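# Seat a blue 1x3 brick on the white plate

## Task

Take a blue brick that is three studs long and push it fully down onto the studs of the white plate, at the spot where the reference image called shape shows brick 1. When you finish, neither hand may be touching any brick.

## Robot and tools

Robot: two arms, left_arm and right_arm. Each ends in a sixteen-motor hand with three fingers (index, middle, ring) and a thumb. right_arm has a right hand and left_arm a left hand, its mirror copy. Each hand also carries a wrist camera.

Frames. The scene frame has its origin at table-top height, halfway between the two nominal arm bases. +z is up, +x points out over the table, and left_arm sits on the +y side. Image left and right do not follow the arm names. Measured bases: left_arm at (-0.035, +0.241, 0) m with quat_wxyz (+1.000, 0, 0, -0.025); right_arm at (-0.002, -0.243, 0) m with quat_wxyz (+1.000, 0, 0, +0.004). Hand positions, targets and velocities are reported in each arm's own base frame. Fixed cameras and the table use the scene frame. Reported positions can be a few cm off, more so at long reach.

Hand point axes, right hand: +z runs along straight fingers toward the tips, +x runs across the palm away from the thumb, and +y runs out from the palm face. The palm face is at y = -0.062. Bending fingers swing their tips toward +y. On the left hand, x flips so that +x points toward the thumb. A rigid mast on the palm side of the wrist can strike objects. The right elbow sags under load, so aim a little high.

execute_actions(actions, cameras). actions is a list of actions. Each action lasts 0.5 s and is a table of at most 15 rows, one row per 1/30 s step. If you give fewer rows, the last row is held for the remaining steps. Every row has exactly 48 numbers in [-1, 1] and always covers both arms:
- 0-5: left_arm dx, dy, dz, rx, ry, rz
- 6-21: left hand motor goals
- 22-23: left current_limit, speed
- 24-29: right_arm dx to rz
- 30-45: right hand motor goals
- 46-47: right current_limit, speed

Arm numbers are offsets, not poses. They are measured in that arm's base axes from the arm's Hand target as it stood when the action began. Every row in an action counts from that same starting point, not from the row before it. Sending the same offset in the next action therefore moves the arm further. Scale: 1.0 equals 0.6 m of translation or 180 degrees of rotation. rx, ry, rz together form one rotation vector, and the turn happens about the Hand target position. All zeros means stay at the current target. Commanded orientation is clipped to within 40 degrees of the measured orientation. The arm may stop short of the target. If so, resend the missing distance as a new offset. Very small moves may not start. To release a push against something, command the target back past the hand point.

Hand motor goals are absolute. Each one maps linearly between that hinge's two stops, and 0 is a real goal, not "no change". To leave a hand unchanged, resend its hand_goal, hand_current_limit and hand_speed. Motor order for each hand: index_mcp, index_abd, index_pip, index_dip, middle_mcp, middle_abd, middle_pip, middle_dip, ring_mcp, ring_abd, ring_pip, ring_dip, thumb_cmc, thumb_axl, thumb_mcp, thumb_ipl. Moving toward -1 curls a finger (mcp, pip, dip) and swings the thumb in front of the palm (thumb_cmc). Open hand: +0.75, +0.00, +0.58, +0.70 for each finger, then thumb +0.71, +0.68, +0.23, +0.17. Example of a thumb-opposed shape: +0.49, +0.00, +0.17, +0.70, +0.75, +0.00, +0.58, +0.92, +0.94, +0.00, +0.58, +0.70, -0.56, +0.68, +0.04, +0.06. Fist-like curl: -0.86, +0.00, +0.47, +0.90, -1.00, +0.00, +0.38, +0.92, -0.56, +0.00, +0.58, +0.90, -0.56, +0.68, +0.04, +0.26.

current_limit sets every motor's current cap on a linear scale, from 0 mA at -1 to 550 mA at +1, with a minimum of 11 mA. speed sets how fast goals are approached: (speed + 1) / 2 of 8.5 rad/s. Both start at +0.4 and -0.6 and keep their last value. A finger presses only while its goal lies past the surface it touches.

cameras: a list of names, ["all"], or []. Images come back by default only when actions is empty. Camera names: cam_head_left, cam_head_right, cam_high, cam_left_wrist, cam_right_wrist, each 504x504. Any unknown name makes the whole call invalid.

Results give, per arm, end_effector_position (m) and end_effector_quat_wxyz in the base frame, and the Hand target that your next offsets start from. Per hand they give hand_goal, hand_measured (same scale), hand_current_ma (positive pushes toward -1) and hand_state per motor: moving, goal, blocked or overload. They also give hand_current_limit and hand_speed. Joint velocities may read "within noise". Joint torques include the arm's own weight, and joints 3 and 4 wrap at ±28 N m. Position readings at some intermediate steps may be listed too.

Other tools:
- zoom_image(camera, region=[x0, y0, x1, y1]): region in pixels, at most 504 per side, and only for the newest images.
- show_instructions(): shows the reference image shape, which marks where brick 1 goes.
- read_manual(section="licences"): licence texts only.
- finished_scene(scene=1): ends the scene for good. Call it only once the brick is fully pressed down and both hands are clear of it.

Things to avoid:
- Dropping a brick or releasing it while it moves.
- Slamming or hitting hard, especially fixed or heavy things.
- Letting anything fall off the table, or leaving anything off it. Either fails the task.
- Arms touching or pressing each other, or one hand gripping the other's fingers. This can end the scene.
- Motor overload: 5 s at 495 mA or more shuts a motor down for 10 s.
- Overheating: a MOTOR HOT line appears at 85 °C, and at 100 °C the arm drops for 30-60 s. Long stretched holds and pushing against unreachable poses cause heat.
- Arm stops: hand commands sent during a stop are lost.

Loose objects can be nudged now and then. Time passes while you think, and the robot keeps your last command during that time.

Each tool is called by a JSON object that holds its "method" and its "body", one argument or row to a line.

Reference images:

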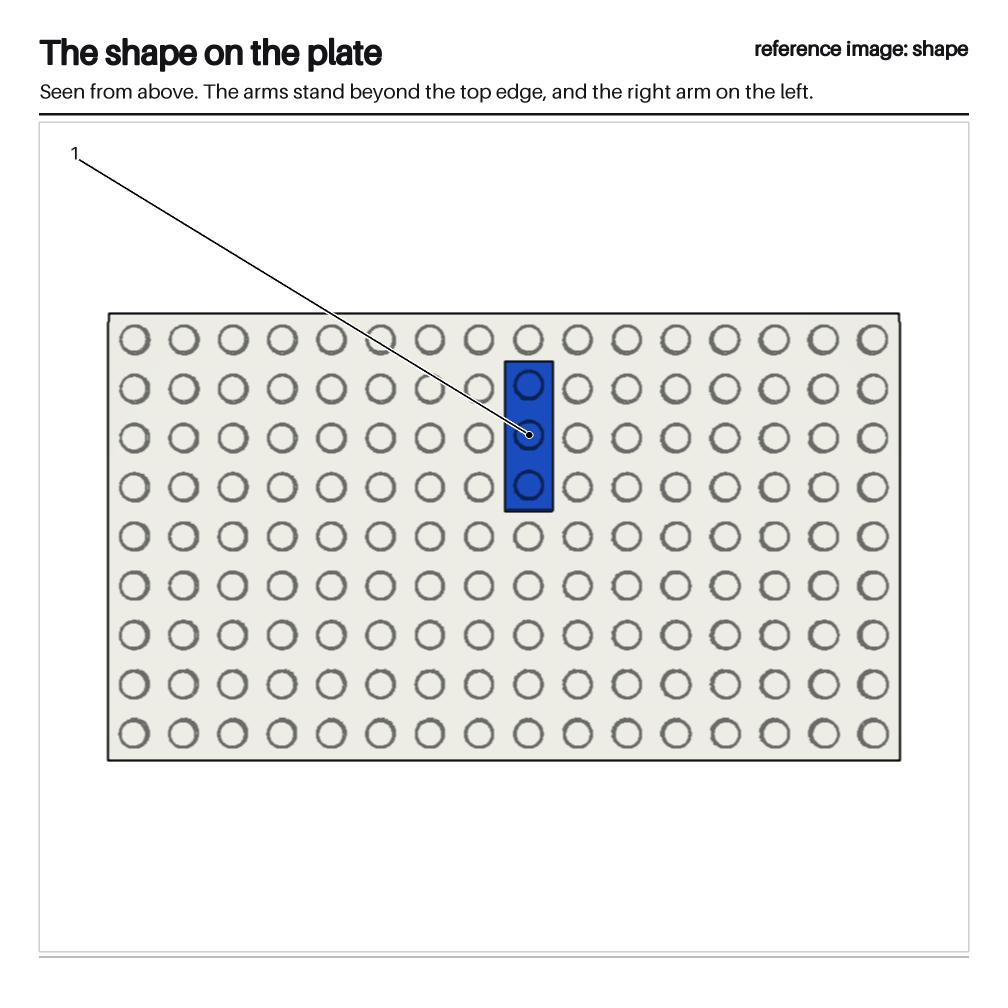

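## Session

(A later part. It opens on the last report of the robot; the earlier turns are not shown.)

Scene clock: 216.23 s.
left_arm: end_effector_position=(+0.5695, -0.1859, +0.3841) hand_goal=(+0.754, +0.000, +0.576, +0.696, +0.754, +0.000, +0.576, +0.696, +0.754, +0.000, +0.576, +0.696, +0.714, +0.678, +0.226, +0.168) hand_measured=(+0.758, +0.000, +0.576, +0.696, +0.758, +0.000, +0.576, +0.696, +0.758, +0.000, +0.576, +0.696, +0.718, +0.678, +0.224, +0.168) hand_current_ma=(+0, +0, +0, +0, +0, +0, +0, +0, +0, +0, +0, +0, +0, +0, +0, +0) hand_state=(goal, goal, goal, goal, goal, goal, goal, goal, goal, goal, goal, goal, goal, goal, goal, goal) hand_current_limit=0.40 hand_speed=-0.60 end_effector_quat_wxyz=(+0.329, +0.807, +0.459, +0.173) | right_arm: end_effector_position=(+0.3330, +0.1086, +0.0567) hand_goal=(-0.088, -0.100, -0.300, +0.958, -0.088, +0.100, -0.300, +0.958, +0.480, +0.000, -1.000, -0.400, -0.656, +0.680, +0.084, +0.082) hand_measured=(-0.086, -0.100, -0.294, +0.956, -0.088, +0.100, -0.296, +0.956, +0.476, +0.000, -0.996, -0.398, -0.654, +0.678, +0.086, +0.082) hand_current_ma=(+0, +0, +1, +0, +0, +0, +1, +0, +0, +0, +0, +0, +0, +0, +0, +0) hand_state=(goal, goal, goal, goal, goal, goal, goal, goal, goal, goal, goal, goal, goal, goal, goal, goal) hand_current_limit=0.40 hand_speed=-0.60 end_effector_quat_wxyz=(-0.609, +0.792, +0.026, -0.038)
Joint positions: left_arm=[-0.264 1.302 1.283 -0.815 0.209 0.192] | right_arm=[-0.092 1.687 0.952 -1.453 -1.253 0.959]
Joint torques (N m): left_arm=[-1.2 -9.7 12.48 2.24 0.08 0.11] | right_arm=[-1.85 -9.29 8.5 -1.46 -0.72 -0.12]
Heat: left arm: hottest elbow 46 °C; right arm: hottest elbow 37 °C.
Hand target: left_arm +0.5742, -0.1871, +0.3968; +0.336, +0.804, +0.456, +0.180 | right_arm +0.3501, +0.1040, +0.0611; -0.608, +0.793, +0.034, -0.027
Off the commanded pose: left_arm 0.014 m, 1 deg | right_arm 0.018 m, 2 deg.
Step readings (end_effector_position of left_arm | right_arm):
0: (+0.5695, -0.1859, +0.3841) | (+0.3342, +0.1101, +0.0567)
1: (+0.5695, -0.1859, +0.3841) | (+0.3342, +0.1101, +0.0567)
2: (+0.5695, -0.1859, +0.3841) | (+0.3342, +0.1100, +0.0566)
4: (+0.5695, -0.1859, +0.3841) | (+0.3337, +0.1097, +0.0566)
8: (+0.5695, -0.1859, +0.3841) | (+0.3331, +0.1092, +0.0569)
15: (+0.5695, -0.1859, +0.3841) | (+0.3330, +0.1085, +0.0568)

{"method": "execute_actions", "body": {
  "actions": [
    [[0,0,0,0,0,0,0.754,0,0.576,0.696,0.754,0,0.576,0.696,0.754,0,0.576,0.696,0.714,0.678,0.226,0.168,0.4,-0.6,0.003,-0.006,0,0,0,0,-0.089,-0.1,-0.3,0.957,-0.089,0.1,-0.3,0.957,0.48,0,-1,-0.4,-0.657,0.68,0.084,0.081,0.4,-0.6]],
    [[0,0,0,0,0,0,0.754,0,0.576,0.696,0.754,0,0.576,0.696,0.754,0,0.576,0.696,0.714,0.678,0.226,0.168,0.4,-0.6,0.0,0,-0.008,0,0,0,-0.089,-0.1,-0.3,0.957,-0.089,0.1,-0.3,0.957,0.48,0,-1,-0.4,-0.657,0.68,0.084,0.081,0.4,-0.6]]
  ],
  "cameras": ["cam_head_left","cam_head_right","cam_high","cam_right_wrist"]
}}

{"method": "zoom_image", "body": {
  "camera": "cam_head_left",
  "region": [255, 275, 325, 345]
}}

{"method": "zoom_image", "body": {
  "camera": "cam_head_right",
  "region": [255, 275, 325, 345]
}}

{"method": "zoom_image", "body": {
  "camera": "cam_right_wrist",
  "region": [254, 0, 504, 250]
}}

Scene clock: 220.33 s.
left_arm: end_effector_position=(+0.5695, -0.1859, +0.3841) hand_goal=(+0.754, +0.000, +0.576, +0.696, +0.754, +0.000, +0.576, +0.696, +0.754, +0.000, +0.576, +0.696, +0.714, +0.678, +0.226, +0.168) hand_measured=(+0.758, +0.000, +0.576, +0.696, +0.758, +0.000, +0.576, +0.696, +0.758, +0.000, +0.576, +0.696, +0.718, +0.678, +0.224, +0.168) hand_current_ma=(+0, +0, +0, +0, +0, +0, +0, +0, +0, +0, +0, +0, +0, +0, +0, +0) hand_state=(goal, goal, goal, goal, goal, goal, goal, goal, goal, goal, goal, goal, goal, goal, goal, goal) hand_current_limit=0.40 hand_speed=-0.60 end_effector_quat_wxyz=(+0.329, +0.807, +0.459, +0.173) | right_arm: end_effector_position=(+0.3343, +0.1049, +0.0532) hand_goal=(-0.088, -0.100, -0.300, +0.958, -0.088, +0.100, -0.300, +0.958, +0.480, +0.000, -1.000, -0.400, -0.656, +0.680, +0.084, +0.082) hand_measured=(-0.086, -0.100, -0.294, +0.956, -0.088, +0.100, -0.296, +0.956, +0.476, +0.000, -0.996, -0.398, -0.654, +0.678, +0.086, +0.082) hand_current_ma=(+0, +0, +1, +0, +0, +0, +1, +0, +0, +0, +0, +0, +0, +0, +0, +0) hand_state=(goal, goal, goal, goal, goal, goal, goal, goal, goal, goal, goal, goal, goal, goal, goal, goal) hand_current_limit=0.40 hand_speed=-0.60 end_effector_quat_wxyz=(-0.610, +0.791, +0.024, -0.041)
Joint positions: left_arm=[-0.264 1.302 1.283 -0.815 0.209 0.192] | right_arm=[-0.102 1.707 0.961 -1.473 -1.248 0.934]
Joint torques (N m): left_arm=[-1.08 -9.82 12.46 2.26 0.08 0.11] | right_arm=[-1.55 -9.64 8.17 -1.09 -0.71 -0.11]
Heat: left arm: hottest elbow 46 °C; right arm: hottest elbow 37 °C.
Hand target: left_arm +0.5742, -0.1871, +0.3968; +0.336, +0.804, +0.456, +0.180 | right_arm +0.3519, +0.1005, +0.0563; -0.608, +0.793, +0.034, -0.027
Off the commanded pose: left_arm 0.014 m, 1 deg | right_arm 0.018 m, 2 deg.
Step readings (end_effector_position of left_arm | right_arm):
0: (+0.5695, -0.1859, +0.3841) | (+0.3331, +0.1086, +0.0567)
1: (+0.5695, -0.1859, +0.3841) | (+0.3331, +0.1085, +0.0567)
2: (+0.5695, -0.1859, +0.3841) | (+0.3330, +0.1083, +0.0567)
4: (+0.5695, -0.1859, +0.3841) | (+0.3326, +0.1076, +0.0568)
8: (+0.5695, -0.1859, +0.3841) | (+0.3339, +0.1056, +0.0565)
15: (+0.5695, -0.1859, +0.3841) | (+0.3347, +0.1048, +0.0566)
16: (+0.5695, -0.1859, +0.3841) | (+0.3347, +0.1048, +0.0566)
17: (+0.5695, -0.1859, +0.3841) | (+0.3347, +0.1048, +0.0565)
19: (+0.5695, -0.1859, +0.3841) | (+0.3347, +0.1048, +0.0559)
23: (+0.5695, -0.1859, +0.3841) | (+0.3343, +0.1049, +0.0540)
30: (+0.5695, -0.1859, +0.3841) | (+0.3342, +0.1049, +0.0532)
Images, in order (width x height): cam_head_left 504x504, cam_head_right 504x504, cam_high 504x504, cam_right_wrist 504x504.

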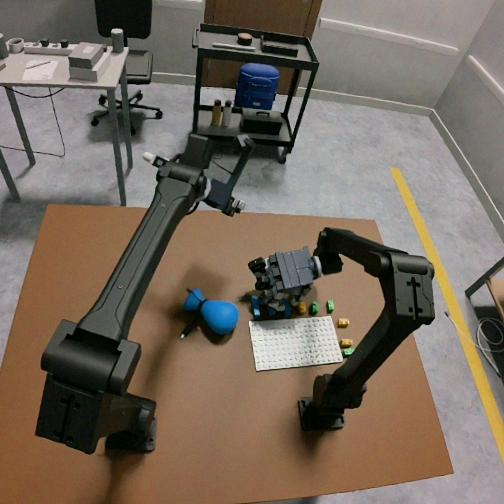

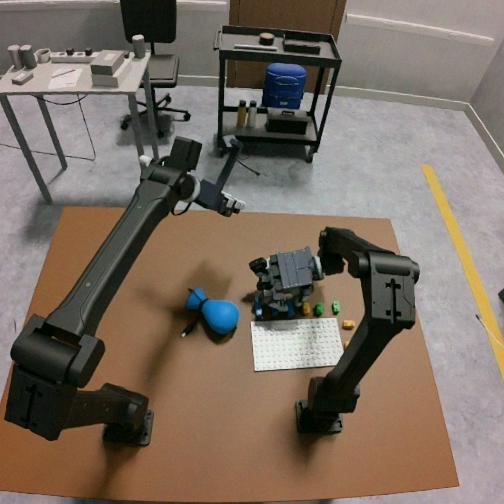

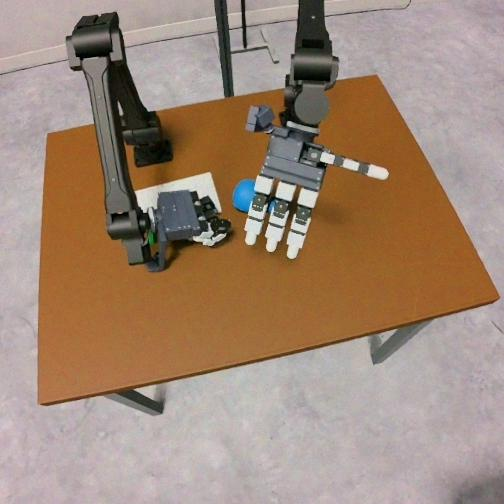

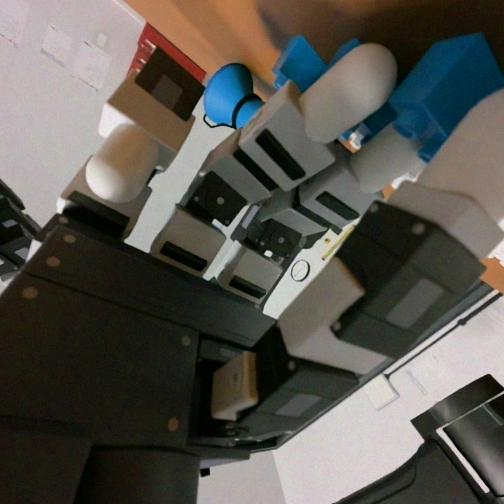

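Scaled by 7.200 from the camera's 504x504 image, which has a finer 720x720 frame.

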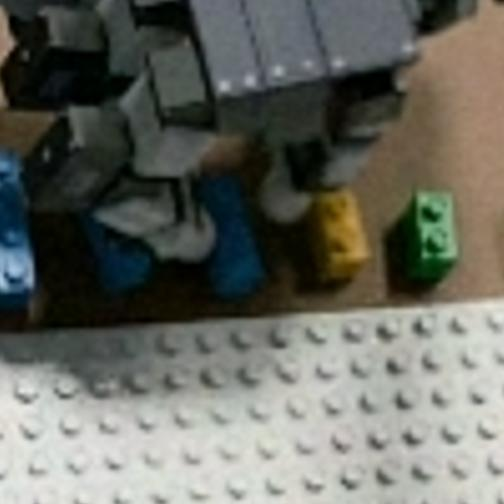

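Scaled by 7.200 from the camera's 504x504 image, which has a finer 720x720 frame.

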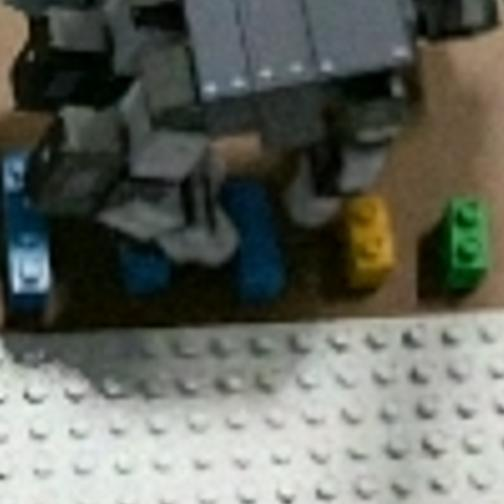

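Scaled by 2.016 from the camera's 504x504 image, which has a finer 720x720 frame.

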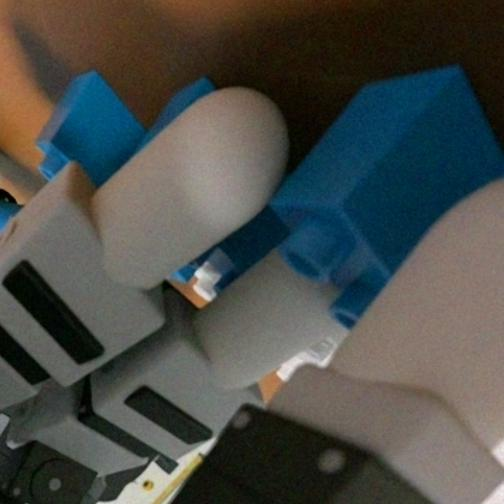

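{"method": "execute_actions", "body": {
  "actions": [
    [[0,0,0,0,0,0,0.754,0,0.576,0.696,0.754,0,0.576,0.696,0.754,0,0.576,0.696,0.714,0.678,0.226,0.168,0.4,-0.6,0.0,0.001,-0.01,0,0,0,-0.089,-0.1,-0.3,0.957,-0.089,0.1,-0.3,0.957,0.48,0,-1,-0.4,-0.657,0.68,0.084,0.081,0.4,-0.6]]
  ],
  "cameras": ["cam_head_left","cam_head_right","cam_right_wrist"]
}}

{"method": "zoom_image", "body": {
  "camera": "cam_head_left",
  "region": [255, 275, 325, 345]
}}

{"method": "zoom_image", "body": {
  "camera": "cam_right_wrist",
  "region": [254, 0, 504, 250]
}}

Scene clock: 226.03 s.
left_arm: end_effector_position=(+0.5695, -0.1859, +0.3841) hand_goal=(+0.754, +0.000, +0.576, +0.696, +0.754, +0.000, +0.576, +0.696, +0.754, +0.000, +0.576, +0.696, +0.714, +0.678, +0.226, +0.168) hand_measured=(+0.758, +0.000, +0.576, +0.696, +0.758, +0.000, +0.576, +0.696, +0.758, +0.000, +0.576, +0.696, +0.718, +0.678, +0.224, +0.168) hand_current_ma=(+0, +0, +0, +0, +0, +0, +0, +0, +0, +0, +0, +0, +0, +0, +0, +0) hand_state=(goal, goal, goal, goal, goal, goal, goal, goal, goal, goal, goal, goal, goal, goal, goal, goal) hand_current_limit=0.40 hand_speed=-0.60 end_effector_quat_wxyz=(+0.329, +0.807, +0.459, +0.173) | right_arm: end_effector_position=(+0.3344, +0.1049, +0.0493) hand_goal=(-0.088, -0.100, -0.300, +0.958, -0.088, +0.100, -0.300, +0.958, +0.480, +0.000, -1.000, -0.400, -0.656, +0.680, +0.084, +0.082) hand_measured=(-0.086, -0.100, -0.294, +0.956, -0.088, +0.100, -0.296, +0.956, +0.476, +0.000, -0.996, -0.398, -0.654, +0.678, +0.086, +0.082) hand_current_ma=(+0, +0, +1, +0, +0, +0, +1, +0, +0, +0, +0, +0, +0, +0, +0, +0) hand_state=(goal, goal, goal, goal, goal, goal, goal, goal, goal, goal, goal, goal, goal, goal, goal, goal) hand_current_limit=0.40 hand_speed=-0.60 end_effector_quat_wxyz=(-0.610, +0.791, +0.022, -0.044)
Joint positions: left_arm=[-0.264 1.302 1.283 -0.815 0.209 0.192] | right_arm=[-0.102 1.718 0.961 -1.468 -1.248 0.934]
Joint torques (N m): left_arm=[-1.14 -9.88 12.49 2.25 0.07 0.11] | right_arm=[-1.55 -9.76 7.72 -0.58 -0.74 -0.1]
Heat: left arm: hottest elbow 46 °C; right arm: hottest elbow 38 °C.
Hand target: left_arm +0.5742, -0.1871, +0.3968; +0.336, +0.804, +0.456, +0.180 | right_arm +0.3518, +0.1011, +0.0503; -0.608, +0.793, +0.034, -0.027
Off the commanded pose: left_arm 0.014 m, 1 deg | right_arm 0.018 m, 2 deg.
Step readings (end_effector_position of left_arm | right_arm):
0: (+0.5695, -0.1859, +0.3841) | (+0.3343, +0.1049, +0.0532)
1: (+0.5695, -0.1859, +0.3841) | (+0.3343, +0.1049, +0.0532)
2: (+0.5695, -0.1859, +0.3841) | (+0.3342, +0.1049, +0.0531)
4: (+0.5695, -0.1859, +0.3841) | (+0.3341, +0.1049, +0.0526)
8: (+0.5695, -0.1859, +0.3841) | (+0.3342, +0.1049, +0.0505)
15: (+0.5695, -0.1859, +0.3841) | (+0.3344, +0.1049, +0.0493)
Images, in order (width x height): cam_head_left 504x504, cam_head_right 504x504, cam_right_wrist 504x504.

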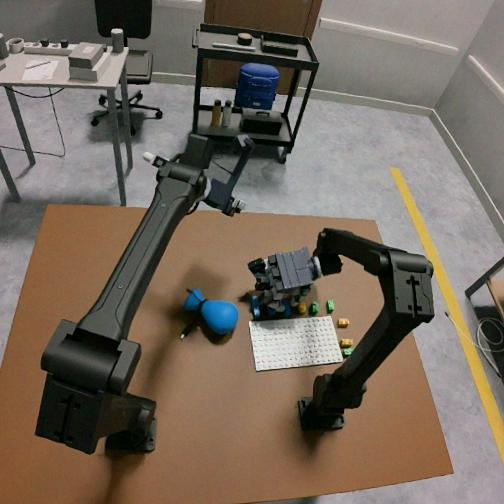

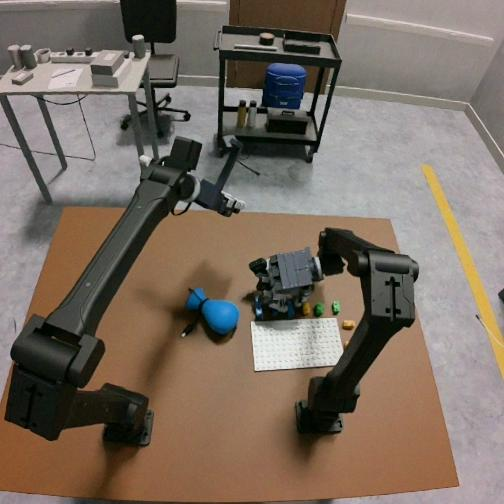

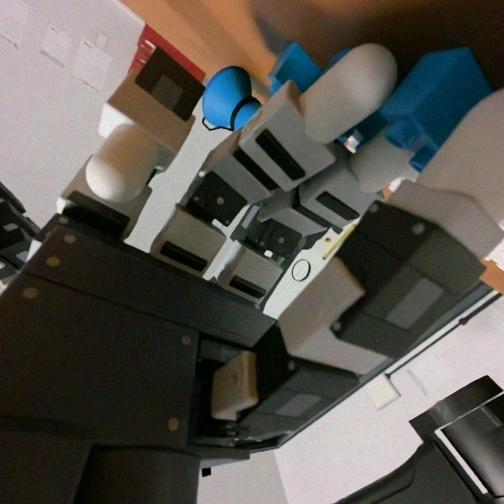

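Scaled by 7.200 from the camera's 504x504 image, which has a finer 720x720 frame.

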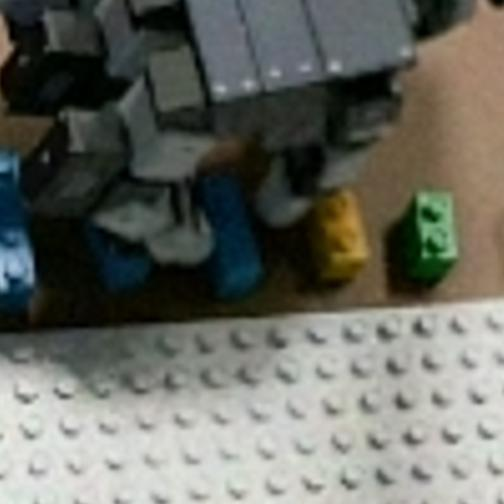

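Scaled by 2.016 from the camera's 504x504 image, which has a finer 720x720 frame.

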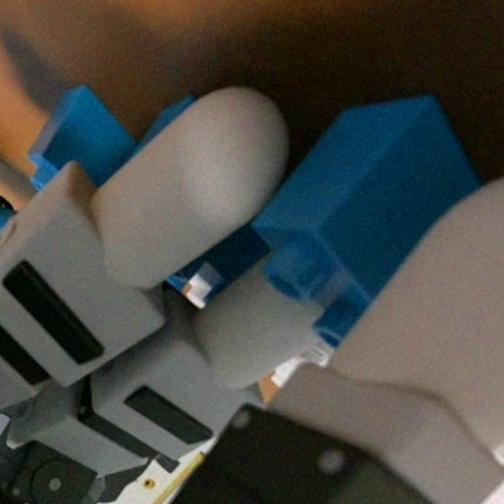

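{"method": "execute_actions", "body": {
  "actions": [
    [[0,0,0,0,0,0,0.754,0,0.576,0.696,0.754,0,0.576,0.696,0.754,0,0.576,0.696,0.714,0.678,0.226,0.168,0.4,-0.6,0.0,0.001,-0.007,0,0,0,-0.089,-0.1,-0.3,0.957,-0.089,0.1,-0.3,0.957,0.48,0,-1,-0.4,-0.657,0.68,0.084,0.081,0.4,-0.6]]
  ],
  "cameras": ["cam_head_left","cam_head_right","cam_right_wrist"]
}}

{"method": "zoom_image", "body": {
  "camera": "cam_head_left",
  "region": [255, 275, 325, 345]
}}

{"method": "zoom_image", "body": {
  "camera": "cam_head_right",
  "region": [255, 275, 325, 345]
}}

{"method": "zoom_image", "body": {
  "camera": "cam_right_wrist",
  "region": [254, 0, 504, 250]
}}

Scene clock: 229.87 s.
left_arm: end_effector_position=(+0.5695, -0.1859, +0.3841) hand_goal=(+0.754, +0.000, +0.576, +0.696, +0.754, +0.000, +0.576, +0.696, +0.754, +0.000, +0.576, +0.696, +0.714, +0.678, +0.226, +0.168) hand_measured=(+0.758, +0.000, +0.576, +0.696, +0.758, +0.000, +0.576, +0.696, +0.758, +0.000, +0.576, +0.696, +0.718, +0.678, +0.224, +0.168) hand_current_ma=(+0, +0, +0, +0, +0, +0, +0, +0, +0, +0, +0, +0, +0, +0, +0, +0) hand_state=(goal, goal, goal, goal, goal, goal, goal, goal, goal, goal, goal, goal, goal, goal, goal, goal) hand_current_limit=0.40 hand_speed=-0.60 end_effector_quat_wxyz=(+0.329, +0.807, +0.459, +0.173) | right_arm: end_effector_position=(+0.3357, +0.1048, +0.0477) hand_goal=(-0.088, -0.100, -0.300, +0.958, -0.088, +0.100, -0.300, +0.958, +0.480, +0.000, -1.000, -0.400, -0.656, +0.680, +0.084, +0.082) hand_measured=(-0.086, -0.100, -0.298, +0.956, -0.088, +0.100, -0.296, +0.956, +0.476, +0.000, -0.996, -0.398, -0.654, +0.678, +0.086, +0.082) hand_current_ma=(+0, +0, +0, +0, +0, +0, +1, +0, +0, +0, +0, +0, +0, +0, +0, +0) hand_state=(goal, goal, goal, goal, goal, goal, goal, goal, goal, goal, goal, goal, goal, goal, goal, goal) hand_current_limit=0.40 hand_speed=-0.60 end_effector_quat_wxyz=(-0.610, +0.791, +0.024, -0.041)
Joint positions: left_arm=[-0.264 1.302 1.283 -0.815 0.209 0.192] | right_arm=[-0.102 1.721 0.961 -1.459 -1.248 0.934]
Joint torques (N m): left_arm=[-1.14 -9.82 12.46 2.26 0.08 0.11] | right_arm=[-1.44 -9.23 7.39 -0.36 -0.78 -0.07]
Heat: left arm: hottest elbow 46 °C; right arm: hottest elbow 38 °C.
Hand target: left_arm +0.5742, -0.1871, +0.3968; +0.336, +0.804, +0.456, +0.180 | right_arm +0.3519, +0.1017, +0.0461; -0.608, +0.793, +0.034, -0.027
Off the commanded pose: left_arm 0.014 m, 1 deg | right_arm 0.016 m, 2 deg.
Step readings (end_effector_position of left_arm | right_arm):
0: (+0.5695, -0.1859, +0.3841) | (+0.3344, +0.1049, +0.0493)
1: (+0.5695, -0.1859, +0.3841) | (+0.3344, +0.1049, +0.0493)
2: (+0.5695, -0.1859, +0.3841) | (+0.3346, +0.1049, +0.0492)
4: (+0.5695, -0.1859, +0.3841) | (+0.3354, +0.1048, +0.0485)
8: (+0.5695, -0.1859, +0.3841) | (+0.3357, +0.1048, +0.0477)
15: (+0.5695, -0.1859, +0.3841) | (+0.3357, +0.1048, +0.0477)
Images, in order (width x height): cam_head_left 504x504, cam_head_right 504x504, cam_right_wrist 504x504.

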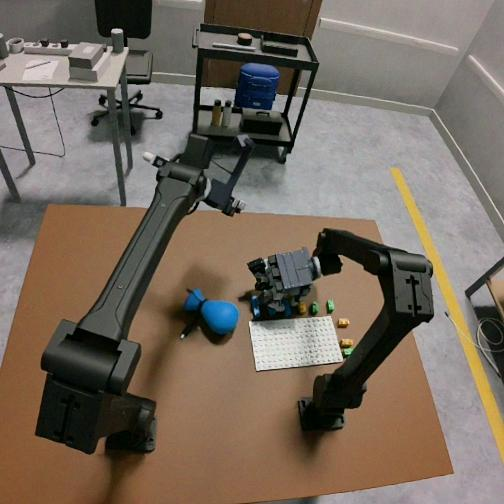

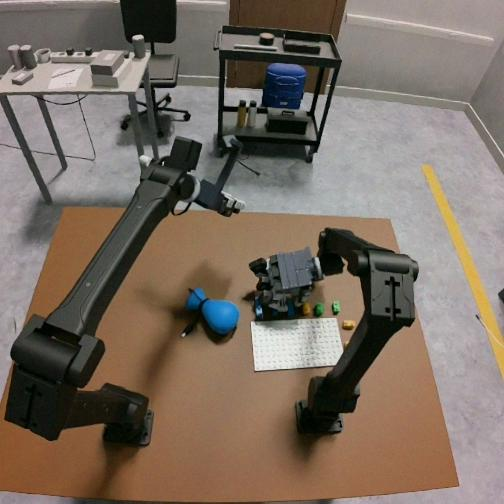

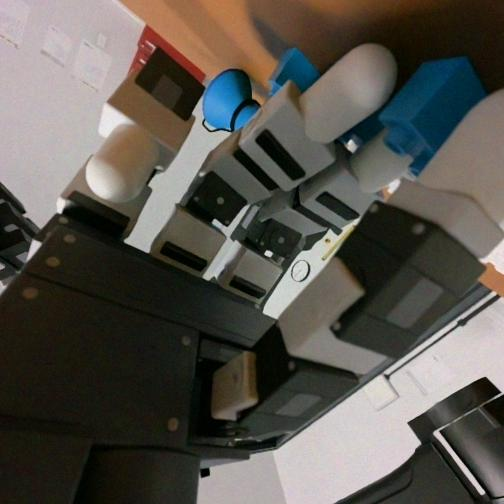

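Scaled by 7.200 from the camera's 504x504 image, which has a finer 720x720 frame.

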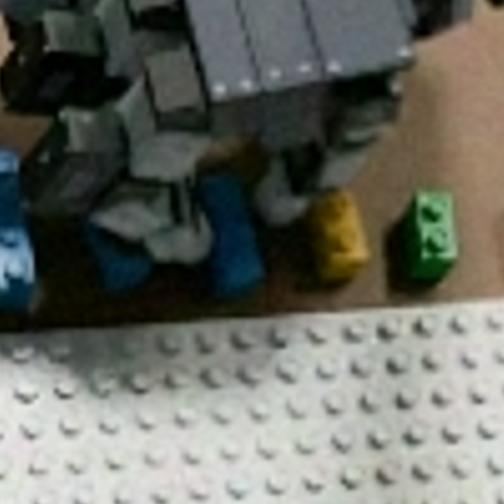

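Scaled by 7.200 from the camera's 504x504 image, which has a finer 720x720 frame.

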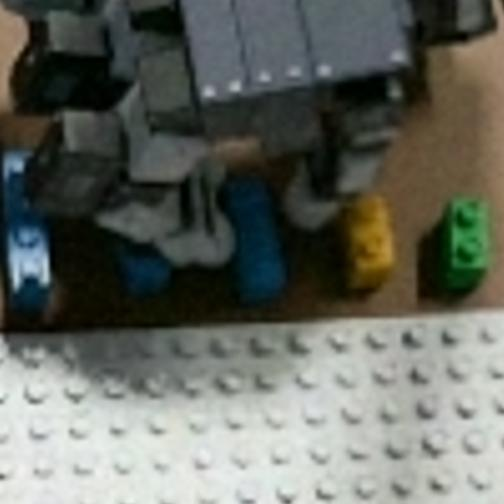

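Scaled by 2.016 from the camera's 504x504 image, which has a finer 720x720 frame.

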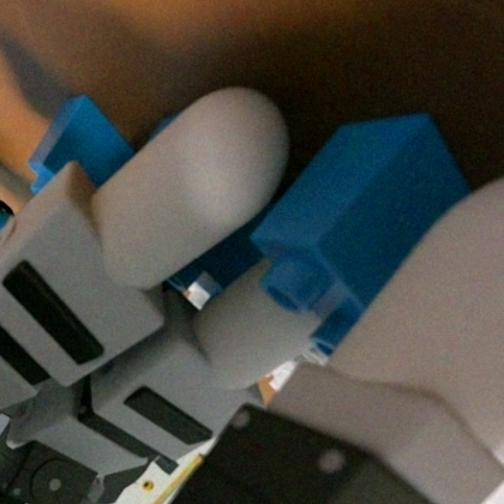

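{"method": "execute_actions", "body": {
  "actions": [
    [[0,0,0,0,0,0,0.754,0,0.576,0.696,0.754,0,0.576,0.696,0.754,0,0.576,0.696,0.714,0.678,0.226,0.168,0.4,-0.6,0.0,0.001,-0.006,0,0,0,-0.089,-0.1,-0.3,0.957,-0.089,0.1,-0.3,0.957,0.48,0,-1,-0.4,-0.657,0.68,0.084,0.081,0.4,-0.6]],
    [[0,0,0,0,0,0,0.754,0,0.576,0.696,0.754,0,0.576,0.696,0.754,0,0.576,0.696,0.714,0.678,0.226,0.168,0.4,-0.6,0.0,0,0,0,0,0,-0.15,-0.1,-0.3,0.957,-0.15,0.1,-0.3,0.957,0.48,0,-1,-0.4,-0.657,0.68,0.02,0.081,0.4,-0.85]],
    [[0,0,0,0,0,0,0.754,0,0.576,0.696,0.754,0,0.576,0.696,0.754,0,0.576,0.696,0.714,0.678,0.226,0.168,0.4,-0.6,0.0,0,0,0,0,0,-0.19,-0.1,-0.3,0.957,-0.19,0.1,-0.3,0.957,0.48,0,-1,-0.4,-0.657,0.68,-0.05,0.081,0.4,-0.85]]
  ],
  "cameras": ["cam_head_left","cam_head_right","cam_right_wrist"]
}}

{"method": "zoom_image", "body": {
  "camera": "cam_head_left",
  "region": [255, 275, 325, 345]
}}

{"method": "zoom_image", "body": {
  "camera": "cam_head_right",
  "region": [255, 275, 325, 345]
}}

{"method": "zoom_image", "body": {
  "camera": "cam_right_wrist",
  "region": [254, 0, 504, 250]
}}

Scene clock: 235.97 s.
left_arm: end_effector_position=(+0.5695, -0.1859, +0.3841) hand_goal=(+0.754, +0.000, +0.576, +0.696, +0.754, +0.000, +0.576, +0.696, +0.754, +0.000, +0.576, +0.696, +0.714, +0.678, +0.226, +0.168) hand_measured=(+0.758, +0.000, +0.576, +0.696, +0.758, +0.000, +0.576, +0.696, +0.758, +0.000, +0.576, +0.696, +0.718, +0.678, +0.224, +0.168) hand_current_ma=(+0, +0, +0, +0, +0, +0, +0, +0, +0, +0, +0, +0, +0, +0, +0, +0) hand_state=(goal, goal, goal, goal, goal, goal, goal, goal, goal, goal, goal, goal, goal, goal, goal, goal) hand_current_limit=0.40 hand_speed=-0.60 end_effector_quat_wxyz=(+0.329, +0.807, +0.459, +0.173) | right_arm: end_effector_position=(+0.3377, +0.1052, +0.0472) hand_goal=(-0.190, -0.100, -0.300, +0.958, -0.190, +0.100, -0.300, +0.958, +0.480, +0.000, -1.000, -0.400, -0.656, +0.680, -0.050, +0.082) hand_measured=(-0.130, -0.082, -0.296, +0.964, -0.158, +0.094, -0.292, +0.960, +0.476, +0.000, -0.996, -0.398, -0.668, +0.678, +0.022, +0.102) hand_current_ma=(+78, +6, +1, +1, +24, -1, +2, +0, +0, +0, +0, +0, -4, +0, +155, +16) hand_state=(blocked, goal, goal, goal, blocked, goal, goal, goal, goal, goal, goal, goal, goal, goal, blocked, goal) hand_current_limit=0.40 hand_speed=-0.85 end_effector_quat_wxyz=(-0.611, +0.790, +0.024, -0.038)
Joint positions: left_arm=[-0.264 1.302 1.283 -0.815 0.209 0.192] | right_arm=[-0.102 1.721 0.961 -1.448 -1.253 0.94]
Joint torques (N m): left_arm=[-1.14 -9.82 12.49 2.25 0.07 0.11] | right_arm=[-1.2 -8.88 7.19 -0.21 -0.61 -0.09]
Heat: left arm: hottest elbow 46 °C; right arm: hottest elbow 38 °C.
Hand target: left_arm +0.5742, -0.1871, +0.3968; +0.336, +0.804, +0.456, +0.180 | right_arm +0.3520, +0.1023, +0.0426; -0.608, +0.793, +0.034, -0.027
Off the commanded pose: left_arm 0.014 m, 1 deg | right_arm 0.015 m, 2 deg.
Step readings (end_effector_position of left_arm | right_arm):
0: (+0.5695, -0.1859, +0.3841) | (+0.3357, +0.1048, +0.0477)
1: (+0.5695, -0.1859, +0.3841) | (+0.3358, +0.1047, +0.0476)
2: (+0.5695, -0.1859, +0.3841) | (+0.3360, +0.1047, +0.0475)
4: (+0.5695, -0.1859, +0.3841) | (+0.3362, +0.1048, +0.0474)
8: (+0.5695, -0.1859, +0.3841) | (+0.3365, +0.1048, +0.0473)
15: (+0.5695, -0.1859, +0.3841) | (+0.3366, +0.1049, +0.0473)
16: (+0.5695, -0.1859, +0.3841) | (+0.3366, +0.1049, +0.0473)
17: (+0.5695, -0.1859, +0.3841) | (+0.3366, +0.1049, +0.0473)
19: (+0.5695, -0.1859, +0.3841) | (+0.3371, +0.1051, +0.0473)
23: (+0.5695, -0.1859, +0.3841) | (+0.3373, +0.1051, +0.0473)
30: (+0.5695, -0.1859, +0.3841) | (+0.3373, +0.1051, +0.0473)
31: (+0.5695, -0.1859, +0.3841) | (+0.3373, +0.1051, +0.0473)
32: (+0.5695, -0.1859, +0.3841) | (+0.3373, +0.1051, +0.0473)
34: (+0.5695, -0.1859, +0.3841) | (+0.3376, +0.1052, +0.0472)
38: (+0.5695, -0.1859, +0.3841) | (+0.3377, +0.1051, +0.0472)
45: (+0.5695, -0.1859, +0.3841) | (+0.3377, +0.1052, +0.0472)
Images, in order (width x height): cam_head_left 504x504, cam_head_right 504x504, cam_right_wrist 504x504.

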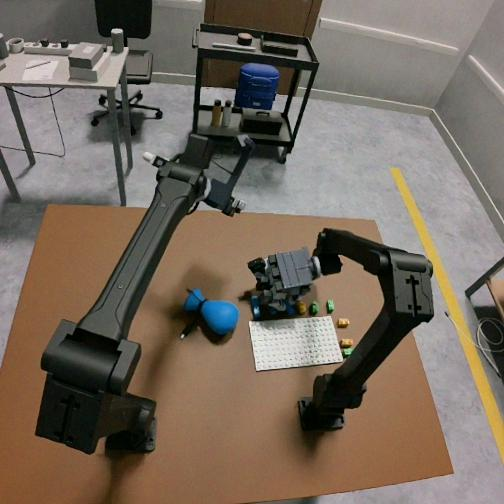

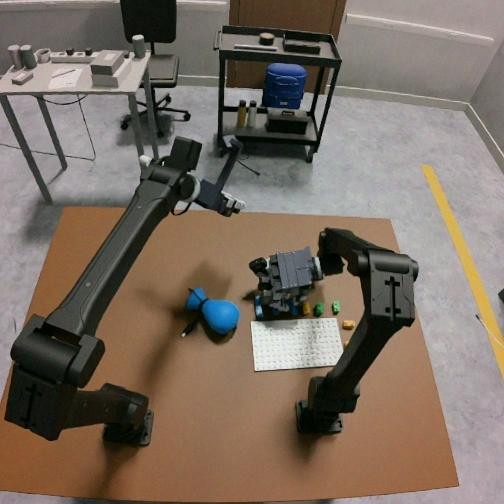

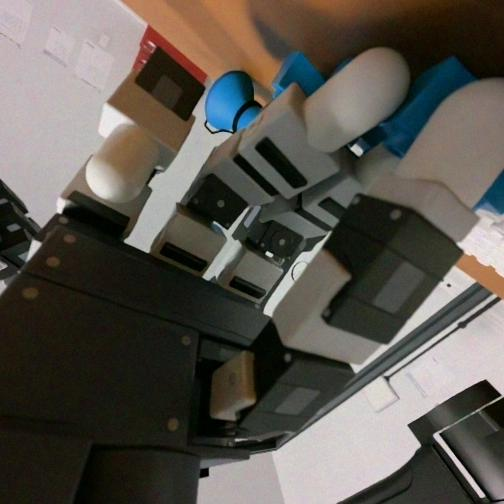

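Scaled by 7.200 from the camera's 504x504 image, which has a finer 720x720 frame.

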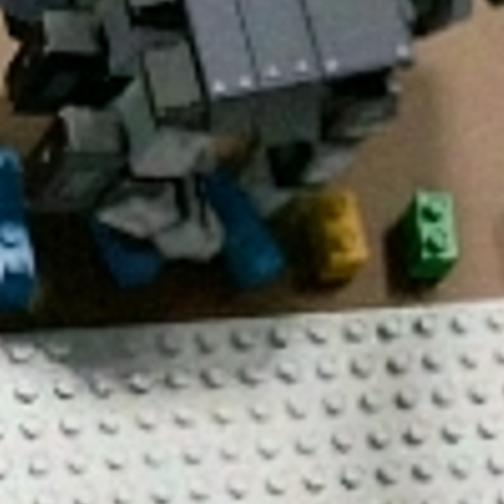

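Scaled by 7.200 from the camera's 504x504 image, which has a finer 720x720 frame.

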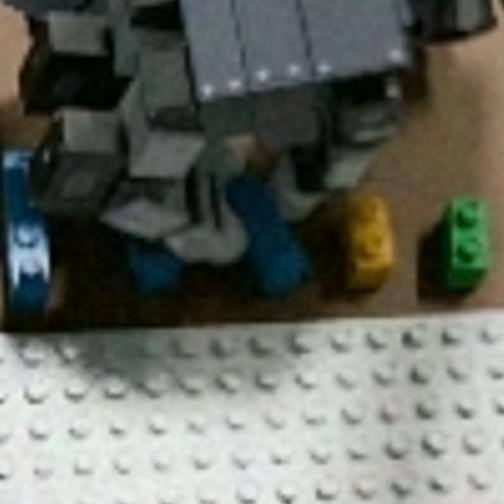

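Scaled by 2.016 from the camera's 504x504 image, which has a finer 720x720 frame.

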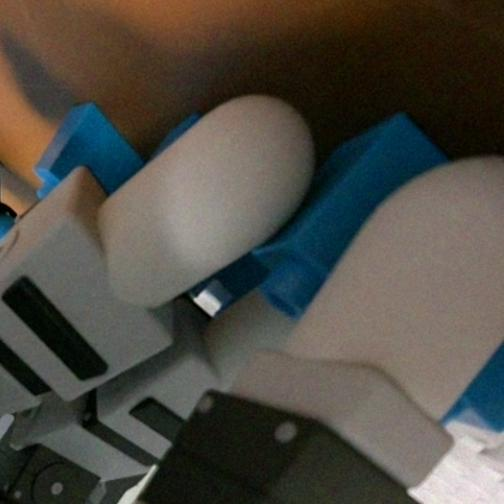

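{"method": "execute_actions", "body": {
  "actions": [
    [[0,0,0,0,0,0,0.754,0,0.576,0.696,0.754,0,0.576,0.696,0.754,0,0.576,0.696,0.714,0.678,0.226,0.168,0.4,-0.6,0.0,0,0,0,0,0,-0.19,-0.1,-0.3,0.957,-0.28,0.1,-0.3,0.957,0.48,0,-1,-0.4,-0.657,0.68,-0.08,0.081,0.4,-0.85]],
    [[0,0,0,0,0,0,0.754,0,0.576,0.696,0.754,0,0.576,0.696,0.754,0,0.576,0.696,0.714,0.678,0.226,0.168,0.4,-0.6,0.0,0,0,0,0,0,-0.19,-0.1,-0.3,0.957,-0.34,0.1,-0.3,0.957,0.48,0,-1,-0.4,-0.657,0.68,-0.15,0.081,0.4,-0.85]]
  ],
  "cameras": ["cam_head_left","cam_head_right","cam_right_wrist"]
}}

{"method": "zoom_image", "body": {
  "camera": "cam_head_left",
  "region": [255, 275, 325, 345]
}}

{"method": "zoom_image", "body": {
  "camera": "cam_right_wrist",
  "region": [254, 0, 504, 250]
}}

Scene clock: 241.53 s.
left_arm: end_effector_position=(+0.5695, -0.1859, +0.3841) hand_goal=(+0.754, +0.000, +0.576, +0.696, +0.754, +0.000, +0.576, +0.696, +0.754, +0.000, +0.576, +0.696, +0.714, +0.678, +0.226, +0.168) hand_measured=(+0.758, +0.000, +0.576, +0.696, +0.758, +0.000, +0.576, +0.696, +0.758, +0.000, +0.576, +0.696, +0.718, +0.678, +0.224, +0.168) hand_current_ma=(+0, +0, +0, +0, +0, +0, +0, +0, +0, +0, +0, +0, +0, +0, +0, +0) hand_state=(goal, goal, goal, goal, goal, goal, goal, goal, goal, goal, goal, goal, goal, goal, goal, goal) hand_current_limit=0.40 hand_speed=-0.60 end_effector_quat_wxyz=(+0.329, +0.807, +0.459, +0.173) | right_arm: end_effector_position=(+0.3378, +0.1052, +0.0472) hand_goal=(-0.190, -0.100, -0.300, +0.958, -0.340, +0.100, -0.300, +0.958, +0.480, +0.000, -1.000, -0.400, -0.656, +0.680, -0.150, +0.082) hand_measured=(-0.130, -0.076, -0.294, +0.966, -0.238, +0.072, -0.268, +0.972, +0.476, +0.000, -0.996, -0.398, -0.662, +0.680, +0.014, +0.116) hand_current_ma=(+78, +10, +1, +2, +201, -14, +21, +5, +0, +0, +0, +0, -1, +0, +385, +43) hand_state=(blocked, blocked, goal, goal, blocked, blocked, blocked, goal, goal, goal, goal, goal, goal, goal, blocked, blocked) hand_current_limit=0.40 hand_speed=-0.85 end_effector_quat_wxyz=(-0.611, +0.790, +0.024, -0.037)
Joint positions: left_arm=[-0.264 1.302 1.283 -0.815 0.209 0.192] | right_arm=[-0.102 1.721 0.961 -1.448 -1.253 0.94]
Joint torques (N m): left_arm=[-1.2 -9.82 12.46 2.28 0.08 0.11] | right_arm=[-1.32 -8.94 7.17 -0.21 -0.61 -0.09]
Heat: left arm: hottest elbow 46 °C; right arm: hottest elbow 38 °C.
Hand target: left_arm +0.5742, -0.1871, +0.3968; +0.336, +0.804, +0.456, +0.180 | right_arm +0.3519, +0.1023, +0.0426; -0.608, +0.793, +0.034, -0.027
Off the commanded pose: left_arm 0.014 m, 1 deg | right_arm 0.015 m, 2 deg.
Step readings (end_effector_position of left_arm | right_arm):
0: (+0.5695, -0.1859, +0.3841) | (+0.3377, +0.1052, +0.0472)
1: (+0.5695, -0.1859, +0.3841) | (+0.3377, +0.1052, +0.0472)
2: (+0.5695, -0.1859, +0.3841) | (+0.3377, +0.1052, +0.0472)
4: (+0.5695, -0.1859, +0.3841) | (+0.3377, +0.1052, +0.0472)
8: (+0.5695, -0.1859, +0.3841) | (+0.3377, +0.1052, +0.0472)
15: (+0.5695, -0.1859, +0.3841) | (+0.3377, +0.1052, +0.0472)
16: (+0.5695, -0.1859, +0.3841) | (+0.3377, +0.1052, +0.0472)
17: (+0.5695, -0.1859, +0.3841) | (+0.3377, +0.1052, +0.0472)
19: (+0.5695, -0.1859, +0.3841) | (+0.3378, +0.1052, +0.0472)
23: (+0.5695, -0.1859, +0.3841) | (+0.3378, +0.1052, +0.0472)
30: (+0.5695, -0.1859, +0.3841) | (+0.3378, +0.1052, +0.0472)
Images, in order (width x height): cam_head_left 504x504, cam_head_right 504x504, cam_right_wrist 504x504.

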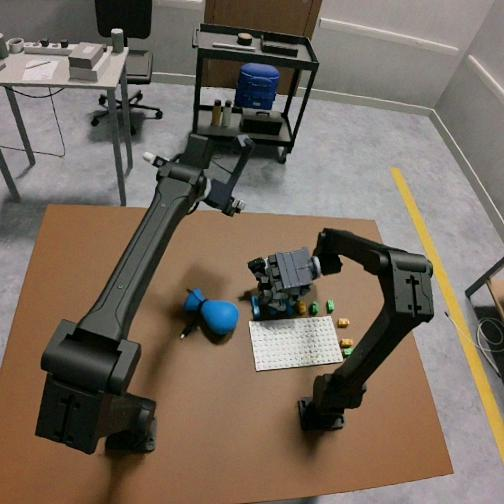

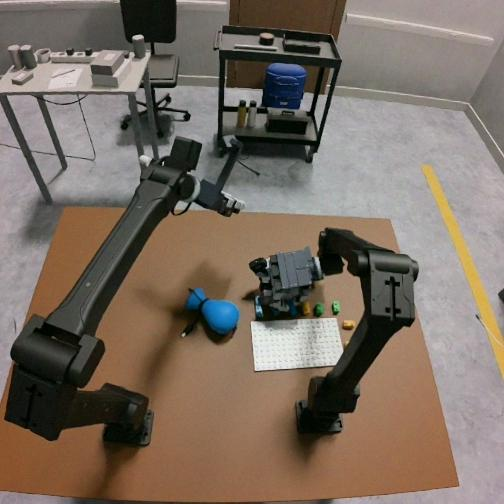

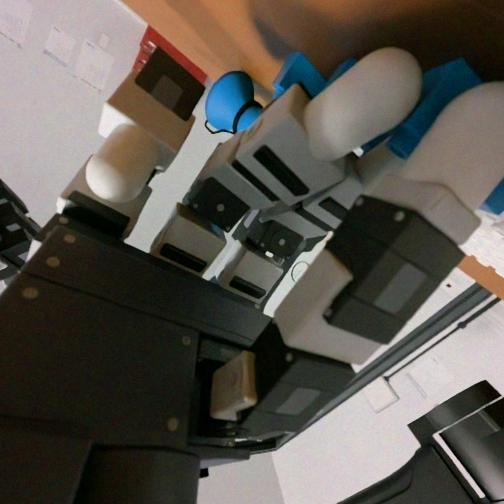

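Scaled by 7.200 from the camera's 504x504 image, which has a finer 720x720 frame.

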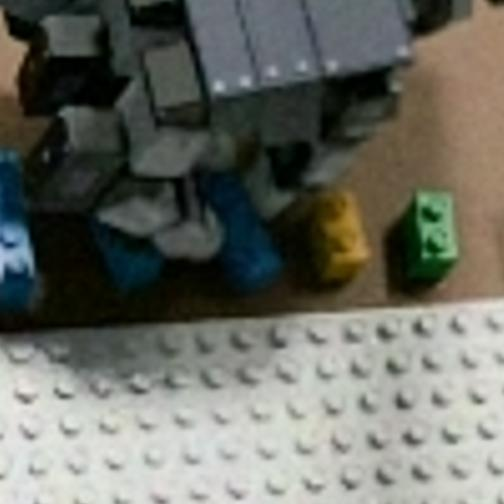

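Scaled by 2.016 from the camera's 504x504 image, which has a finer 720x720 frame.

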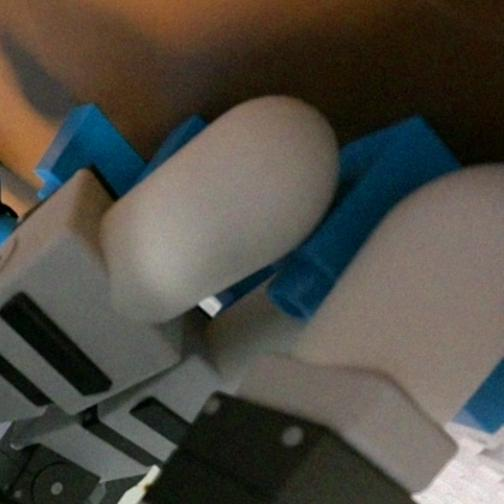

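{"method": "execute_actions", "body": {
  "actions": [
    [[0,0,0,0,0,0,0.754,0,0.576,0.696,0.754,0,0.576,0.696,0.754,0,0.576,0.696,0.714,0.678,0.226,0.168,0.4,-0.6,0.0,0,0,0,0,0,-0.08,-0.1,-0.3,0.957,-0.08,0.1,-0.3,0.957,0.48,0,-1,-0.4,-0.657,0.68,0.09,0.081,0.4,-0.8]],
    [[0,0,0,0,0,0,0.754,0,0.576,0.696,0.754,0,0.576,0.696,0.754,0,0.576,0.696,0.714,0.678,0.226,0.168,0.4,-0.6,-0.025,0,0,0,0,0,-0.08,-0.1,-0.3,0.957,-0.08,0.1,-0.3,0.957,0.48,0,-1,-0.4,-0.657,0.68,0.09,0.081,0.4,-0.8]]
  ],
  "cameras": ["cam_head_left","cam_head_right","cam_right_wrist"]
}}

{"method": "zoom_image", "body": {
  "camera": "cam_head_left",
  "region": [255, 275, 325, 345]
}}

{"method": "zoom_image", "body": {
  "camera": "cam_head_right",
  "region": [255, 275, 325, 345]
}}

{"method": "zoom_image", "body": {
  "camera": "cam_right_wrist",
  "region": [254, 0, 504, 250]
}}

Scene clock: 248.43 s.
left_arm: end_effector_position=(+0.5695, -0.1859, +0.3841) hand_goal=(+0.754, +0.000, +0.576, +0.696, +0.754, +0.000, +0.576, +0.696, +0.754, +0.000, +0.576, +0.696, +0.714, +0.678, +0.226, +0.168) hand_measured=(+0.758, +0.000, +0.576, +0.696, +0.758, +0.000, +0.576, +0.696, +0.758, +0.000, +0.576, +0.696, +0.718, +0.678, +0.224, +0.168) hand_current_ma=(+0, +0, +0, +0, +0, +0, +0, +0, +0, +0, +0, +0, +0, +0, +0, +0) hand_state=(goal, goal, goal, goal, goal, goal, goal, goal, goal, goal, goal, goal, goal, goal, goal, goal) hand_current_limit=0.40 hand_speed=-0.60 end_effector_quat_wxyz=(+0.329, +0.807, +0.459, +0.173) | right_arm: end_effector_position=(+0.3374, +0.1049, +0.0468) hand_goal=(-0.080, -0.100, -0.300, +0.958, -0.080, +0.100, -0.300, +0.958, +0.480, +0.000, -1.000, -0.400, -0.656, +0.680, +0.090, +0.082) hand_measured=(-0.096, -0.080, -0.310, +0.962, -0.088, +0.096, -0.298, +0.960, +0.476, +0.000, -0.996, -0.398, -0.654, +0.680, +0.088, +0.084) hand_current_ma=(-7, +7, -3, +0, -2, +0, +0, +0, +0, +0, +0, +0, +0, +0, +0, +0) hand_state=(goal, goal, goal, goal, goal, goal, goal, goal, goal, goal, goal, goal, goal, goal, goal, goal) hand_current_limit=0.40 hand_speed=-0.80 end_effector_quat_wxyz=(-0.611, +0.790, +0.023, -0.038)
Joint positions: left_arm=[-0.264 1.302 1.283 -0.815 0.209 0.192] | right_arm=[-0.103 1.721 0.959 -1.447 -1.253 0.94]
Joint torques (N m): left_arm=[-1.2 -9.88 12.49 2.25 0.08 0.11] | right_arm=[-1.55 -11.11 4.01 -0.06 -0.52 -0.18]
Heat: left arm: hottest elbow 46 °C; right arm: hottest elbow 38 °C.
Hand target: left_arm +0.5742, -0.1871, +0.3968; +0.336, +0.804, +0.456, +0.180 | right_arm +0.3369, +0.1022, +0.0425; -0.608, +0.793, +0.034, -0.027
Off the commanded pose: left_arm 0.014 m, 1 deg | right_arm 0.005 m, 2 deg.
Step readings (end_effector_position of left_arm | right_arm):
0: (+0.5695, -0.1859, +0.3841) | (+0.3378, +0.1052, +0.0472)
1: (+0.5695, -0.1859, +0.3841) | (+0.3378, +0.1052, +0.0472)
2: (+0.5695, -0.1859, +0.3841) | (+0.3378, +0.1052, +0.0472)
4: (+0.5695, -0.1859, +0.3841) | (+0.3378, +0.1052, +0.0472)
8: (+0.5695, -0.1859, +0.3841) | (+0.3379, +0.1048, +0.0472)
15: (+0.5695, -0.1859, +0.3841) | (+0.3379, +0.1048, +0.0472)
16: (+0.5695, -0.1859, +0.3841) | (+0.3379, +0.1048, +0.0472)
17: (+0.5695, -0.1859, +0.3841) | (+0.3379, +0.1048, +0.0472)
19: (+0.5695, -0.1859, +0.3841) | (+0.3379, +0.1048, +0.0472)
23: (+0.5695, -0.1859, +0.3841) | (+0.3380, +0.1048, +0.0471)
30: (+0.5695, -0.1859, +0.3841) | (+0.3374, +0.1049, +0.0468)
Images, in order (width x height): cam_head_left 504x504, cam_head_right 504x504, cam_right_wrist 504x504.

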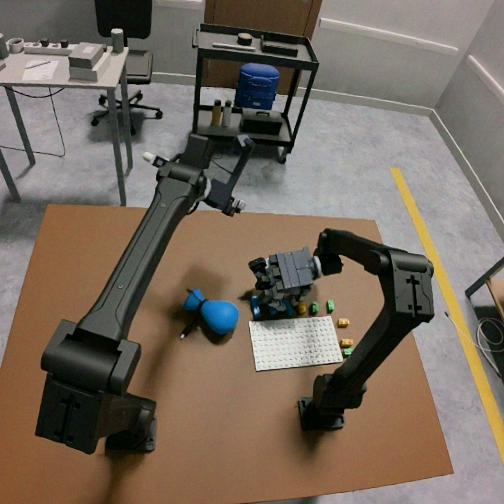

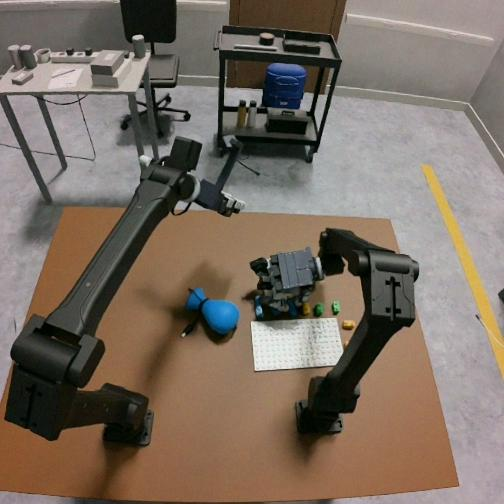

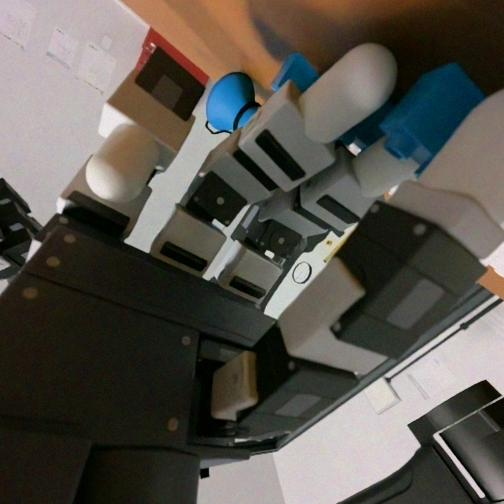

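Scaled by 7.200 from the camera's 504x504 image, which has a finer 720x720 frame.

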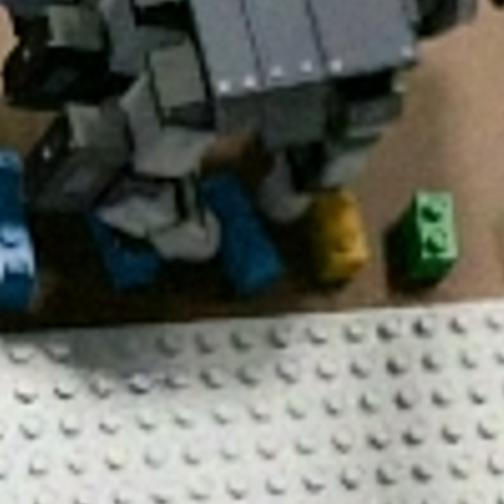

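Scaled by 7.200 from the camera's 504x504 image, which has a finer 720x720 frame.

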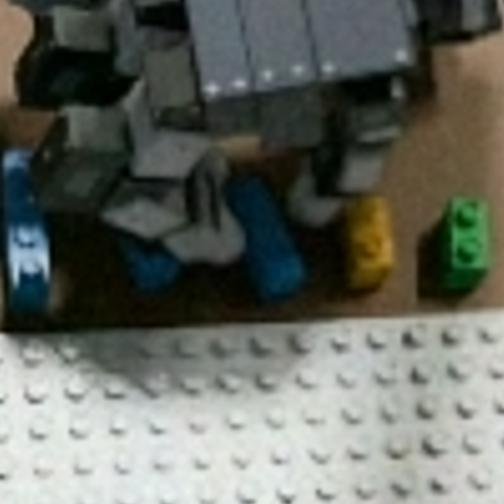

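Scaled by 2.016 from the camera's 504x504 image, which has a finer 720x720 frame.

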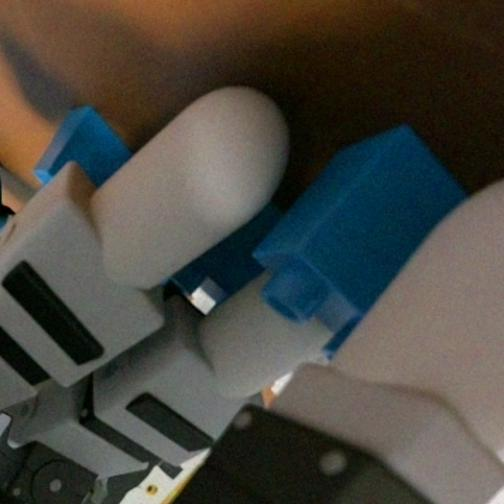

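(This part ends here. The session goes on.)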